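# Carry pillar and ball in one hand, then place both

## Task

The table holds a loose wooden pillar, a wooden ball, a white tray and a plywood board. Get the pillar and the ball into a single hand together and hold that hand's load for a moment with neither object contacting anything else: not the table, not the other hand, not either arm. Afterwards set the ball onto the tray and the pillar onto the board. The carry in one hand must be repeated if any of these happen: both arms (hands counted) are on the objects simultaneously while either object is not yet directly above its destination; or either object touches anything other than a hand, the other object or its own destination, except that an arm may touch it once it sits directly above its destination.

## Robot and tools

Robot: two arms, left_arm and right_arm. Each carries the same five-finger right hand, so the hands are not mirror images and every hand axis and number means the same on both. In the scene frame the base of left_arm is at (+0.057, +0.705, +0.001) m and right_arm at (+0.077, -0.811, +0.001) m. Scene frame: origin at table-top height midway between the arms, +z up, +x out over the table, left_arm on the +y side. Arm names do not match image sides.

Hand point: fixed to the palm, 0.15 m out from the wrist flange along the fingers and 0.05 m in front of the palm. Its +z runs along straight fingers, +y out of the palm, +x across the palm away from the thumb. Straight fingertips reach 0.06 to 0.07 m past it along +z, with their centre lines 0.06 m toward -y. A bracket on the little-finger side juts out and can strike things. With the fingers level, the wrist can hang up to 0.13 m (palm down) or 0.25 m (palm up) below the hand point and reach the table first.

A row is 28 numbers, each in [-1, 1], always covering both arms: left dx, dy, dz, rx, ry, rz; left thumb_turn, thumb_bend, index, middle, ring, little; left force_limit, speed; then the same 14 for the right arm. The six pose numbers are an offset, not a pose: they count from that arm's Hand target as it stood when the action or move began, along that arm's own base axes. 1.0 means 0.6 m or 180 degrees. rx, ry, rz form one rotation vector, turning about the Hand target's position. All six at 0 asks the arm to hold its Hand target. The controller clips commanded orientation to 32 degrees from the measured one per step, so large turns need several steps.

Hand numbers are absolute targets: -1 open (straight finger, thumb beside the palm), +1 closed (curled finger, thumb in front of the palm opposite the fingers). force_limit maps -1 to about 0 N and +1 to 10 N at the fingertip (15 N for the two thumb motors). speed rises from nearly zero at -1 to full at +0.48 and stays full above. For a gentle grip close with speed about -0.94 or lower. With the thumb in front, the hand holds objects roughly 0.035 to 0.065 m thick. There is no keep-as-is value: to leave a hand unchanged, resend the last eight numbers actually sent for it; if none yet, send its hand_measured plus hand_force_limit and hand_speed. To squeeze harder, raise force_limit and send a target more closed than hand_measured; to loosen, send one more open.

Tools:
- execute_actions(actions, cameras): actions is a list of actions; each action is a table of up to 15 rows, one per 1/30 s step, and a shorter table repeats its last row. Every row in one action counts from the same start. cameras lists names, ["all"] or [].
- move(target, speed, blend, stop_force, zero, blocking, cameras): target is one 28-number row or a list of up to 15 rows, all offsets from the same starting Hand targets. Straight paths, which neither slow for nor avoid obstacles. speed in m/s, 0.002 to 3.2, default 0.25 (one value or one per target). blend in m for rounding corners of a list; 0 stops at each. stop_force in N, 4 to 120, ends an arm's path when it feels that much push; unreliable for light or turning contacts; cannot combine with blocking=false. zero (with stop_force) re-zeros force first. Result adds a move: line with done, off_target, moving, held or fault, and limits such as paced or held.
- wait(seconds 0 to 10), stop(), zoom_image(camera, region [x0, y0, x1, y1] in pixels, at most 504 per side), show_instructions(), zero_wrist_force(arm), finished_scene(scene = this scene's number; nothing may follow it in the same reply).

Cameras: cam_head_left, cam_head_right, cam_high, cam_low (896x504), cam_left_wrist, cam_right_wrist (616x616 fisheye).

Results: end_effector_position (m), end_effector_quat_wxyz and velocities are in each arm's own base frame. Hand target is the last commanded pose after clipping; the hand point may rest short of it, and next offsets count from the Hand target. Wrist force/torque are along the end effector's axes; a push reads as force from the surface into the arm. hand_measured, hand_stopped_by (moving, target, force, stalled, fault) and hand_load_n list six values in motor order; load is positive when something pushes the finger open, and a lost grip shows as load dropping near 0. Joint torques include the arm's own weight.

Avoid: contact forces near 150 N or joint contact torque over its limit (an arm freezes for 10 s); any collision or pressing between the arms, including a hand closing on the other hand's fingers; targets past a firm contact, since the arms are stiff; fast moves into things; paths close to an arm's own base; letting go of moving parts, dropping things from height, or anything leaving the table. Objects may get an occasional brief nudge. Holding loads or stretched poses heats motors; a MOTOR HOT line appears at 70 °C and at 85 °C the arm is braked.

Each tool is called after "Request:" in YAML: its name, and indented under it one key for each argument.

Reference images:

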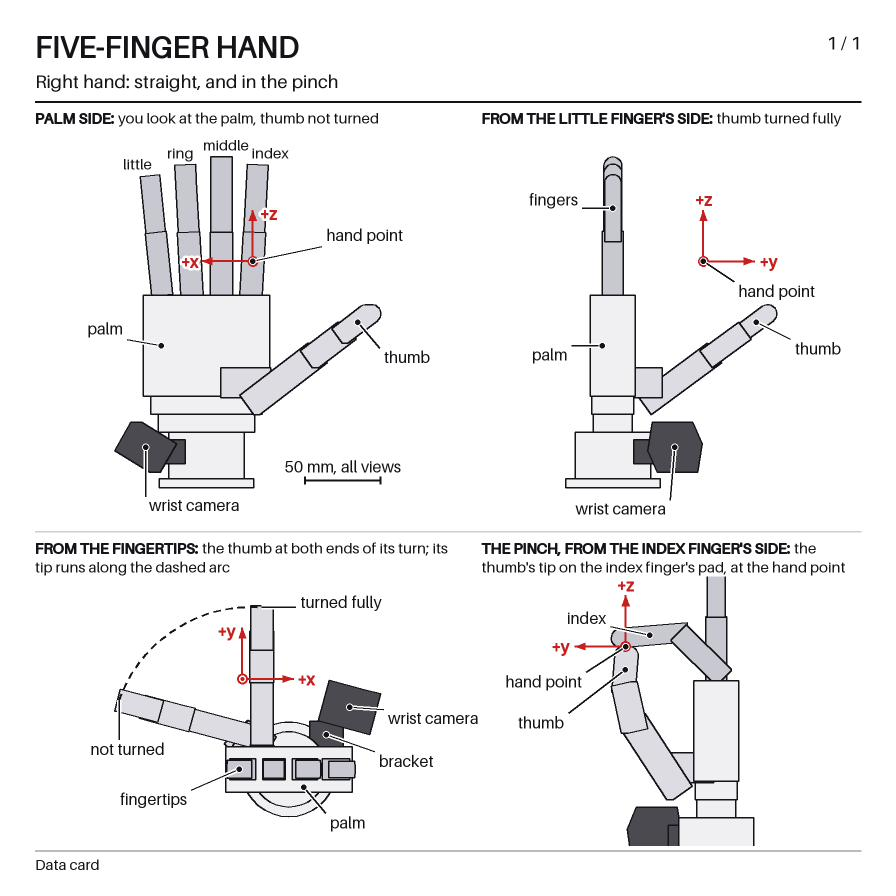

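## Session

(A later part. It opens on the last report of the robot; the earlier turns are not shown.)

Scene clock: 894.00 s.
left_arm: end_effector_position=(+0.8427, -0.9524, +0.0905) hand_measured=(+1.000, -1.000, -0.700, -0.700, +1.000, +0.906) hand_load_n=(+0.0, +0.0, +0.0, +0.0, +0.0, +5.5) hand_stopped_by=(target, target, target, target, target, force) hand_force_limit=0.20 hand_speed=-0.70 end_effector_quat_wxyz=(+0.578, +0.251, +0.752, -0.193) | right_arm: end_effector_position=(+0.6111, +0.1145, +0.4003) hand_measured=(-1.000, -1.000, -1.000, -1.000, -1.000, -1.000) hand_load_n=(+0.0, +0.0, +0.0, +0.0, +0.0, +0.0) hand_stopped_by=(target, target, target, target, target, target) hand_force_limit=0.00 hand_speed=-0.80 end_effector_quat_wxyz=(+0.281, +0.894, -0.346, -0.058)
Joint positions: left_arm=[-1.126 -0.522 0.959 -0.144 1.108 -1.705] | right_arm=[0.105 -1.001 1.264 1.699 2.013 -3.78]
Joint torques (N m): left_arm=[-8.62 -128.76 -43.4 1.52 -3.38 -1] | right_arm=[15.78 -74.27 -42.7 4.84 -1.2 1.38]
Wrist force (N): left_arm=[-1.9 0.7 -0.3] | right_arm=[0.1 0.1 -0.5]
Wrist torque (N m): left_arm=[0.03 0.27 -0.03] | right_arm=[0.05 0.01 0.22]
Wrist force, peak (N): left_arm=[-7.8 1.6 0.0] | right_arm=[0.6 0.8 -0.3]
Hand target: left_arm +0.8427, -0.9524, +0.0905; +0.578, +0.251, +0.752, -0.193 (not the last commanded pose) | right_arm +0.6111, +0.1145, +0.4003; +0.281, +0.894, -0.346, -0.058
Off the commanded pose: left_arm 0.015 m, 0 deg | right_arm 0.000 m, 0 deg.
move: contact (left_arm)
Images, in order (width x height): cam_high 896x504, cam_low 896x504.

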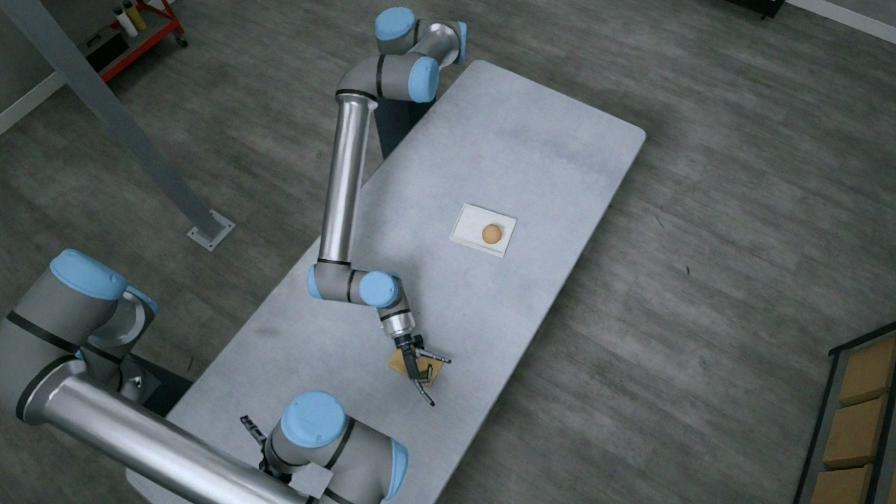

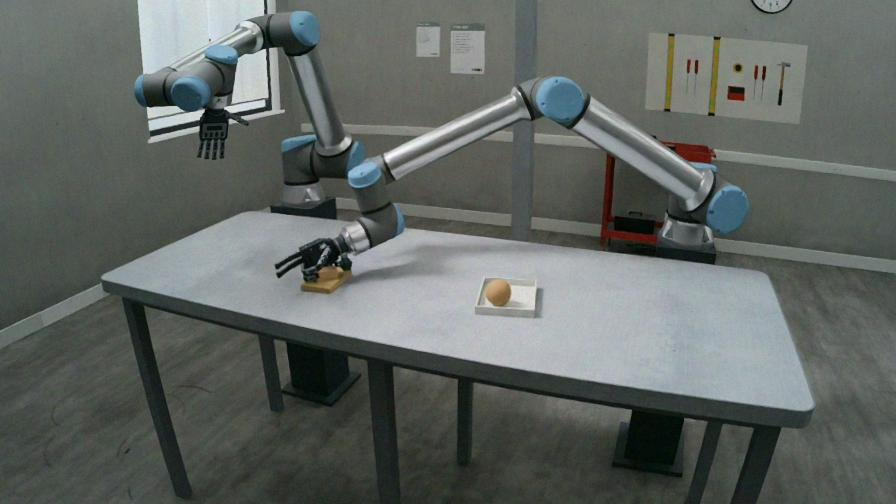

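Request:
move:
  target:
    - [0,0,0.001,0,0,0,1,-1,-0.7,-0.7,0.3,0.3,0.2,-0.6,0,0,0,0,0,0,-1,-1,-1,-1,-1,-1,0,-0.8]
    - [0,0,0.2,0,0,0,1,-1,-0.7,-0.7,0.3,0.3,0.2,-0.6,0,0,0,0,0,0,-1,-1,-1,-1,-1,-1,0,-0.8]
  speed: 0.1
  cameras: ["cam_high","cam_low"]

Request:
zoom_image:
  camera: "cam_high"
  region: [340, 300, 500, 420]

Scene clock: 903.73 s.
left_arm: end_effector_position=(+0.8427, -0.9524, +0.2107) hand_measured=(+1.000, -1.000, -0.700, -0.700, +0.300, +0.300) hand_load_n=(+0.0, +0.0, +0.0, +0.0, +0.0, +0.0) hand_stopped_by=(target, target, target, target, target, target) hand_force_limit=0.20 hand_speed=-0.60 end_effector_quat_wxyz=(+0.578, +0.251, +0.752, -0.193) | right_arm: end_effector_position=(+0.6111, +0.1145, +0.4003) hand_measured=(-1.000, -1.000, -1.000, -1.000, -1.000, -1.000) hand_load_n=(+0.0, +0.0, +0.0, +0.0, +0.0, +0.0) hand_stopped_by=(target, target, target, target, target, target) hand_force_limit=0.00 hand_speed=-0.80 end_effector_quat_wxyz=(+0.281, +0.894, -0.346, -0.058)
Joint positions: left_arm=[-1.126 -0.61 0.906 -0.004 1.108 -1.705] | right_arm=[0.105 -1.001 1.264 1.699 2.013 -3.78]
Joint torques (N m): left_arm=[-1.76 -98.52 -29.64 -1.78 0.04 0.31] | right_arm=[16.04 -74.86 -43.74 5.02 -0.93 1.31]
Wrist force (N): left_arm=[-1.9 1.2 0.0] | right_arm=[-0.4 -0.3 -0.4]
Wrist torque (N m): left_arm=[0.14 0.31 -0.05] | right_arm=[-0.02 0.08 0.18]
Wrist force, peak (N): left_arm=[-3.0 0.8 -0.7] | right_arm=[0.4 -0.3 -0.6]
Hand target: left_arm +0.8427, -0.9524, +0.2105; +0.578, +0.251, +0.752, -0.193 | right_arm +0.6111, +0.1145, +0.4003; +0.281, +0.894, -0.346, -0.058
Off the commanded pose: left_arm 0.000 m, 0 deg | right_arm 0.000 m, 0 deg.
move: done
Images, in order (width x height): cam_high 896x504, cam_low 896x504.

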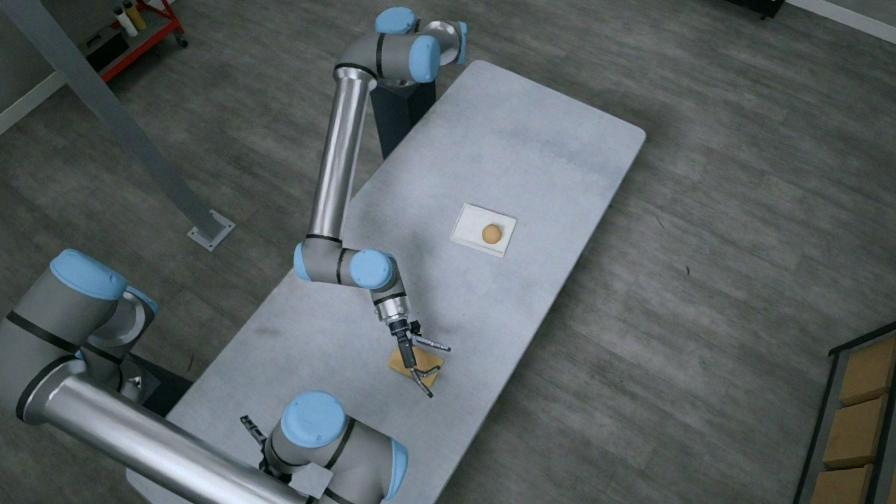

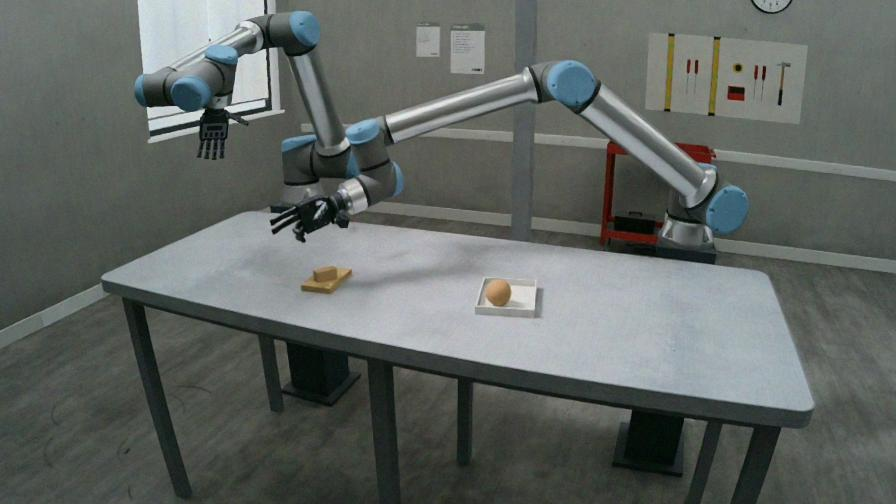

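Scaled by 3.150.

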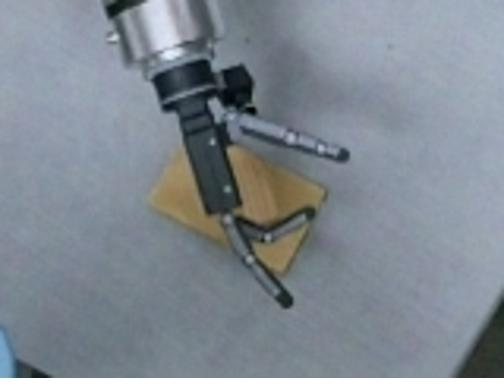

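Request:
finished_scene:
  scene: 1

The scene is finished: the task was done.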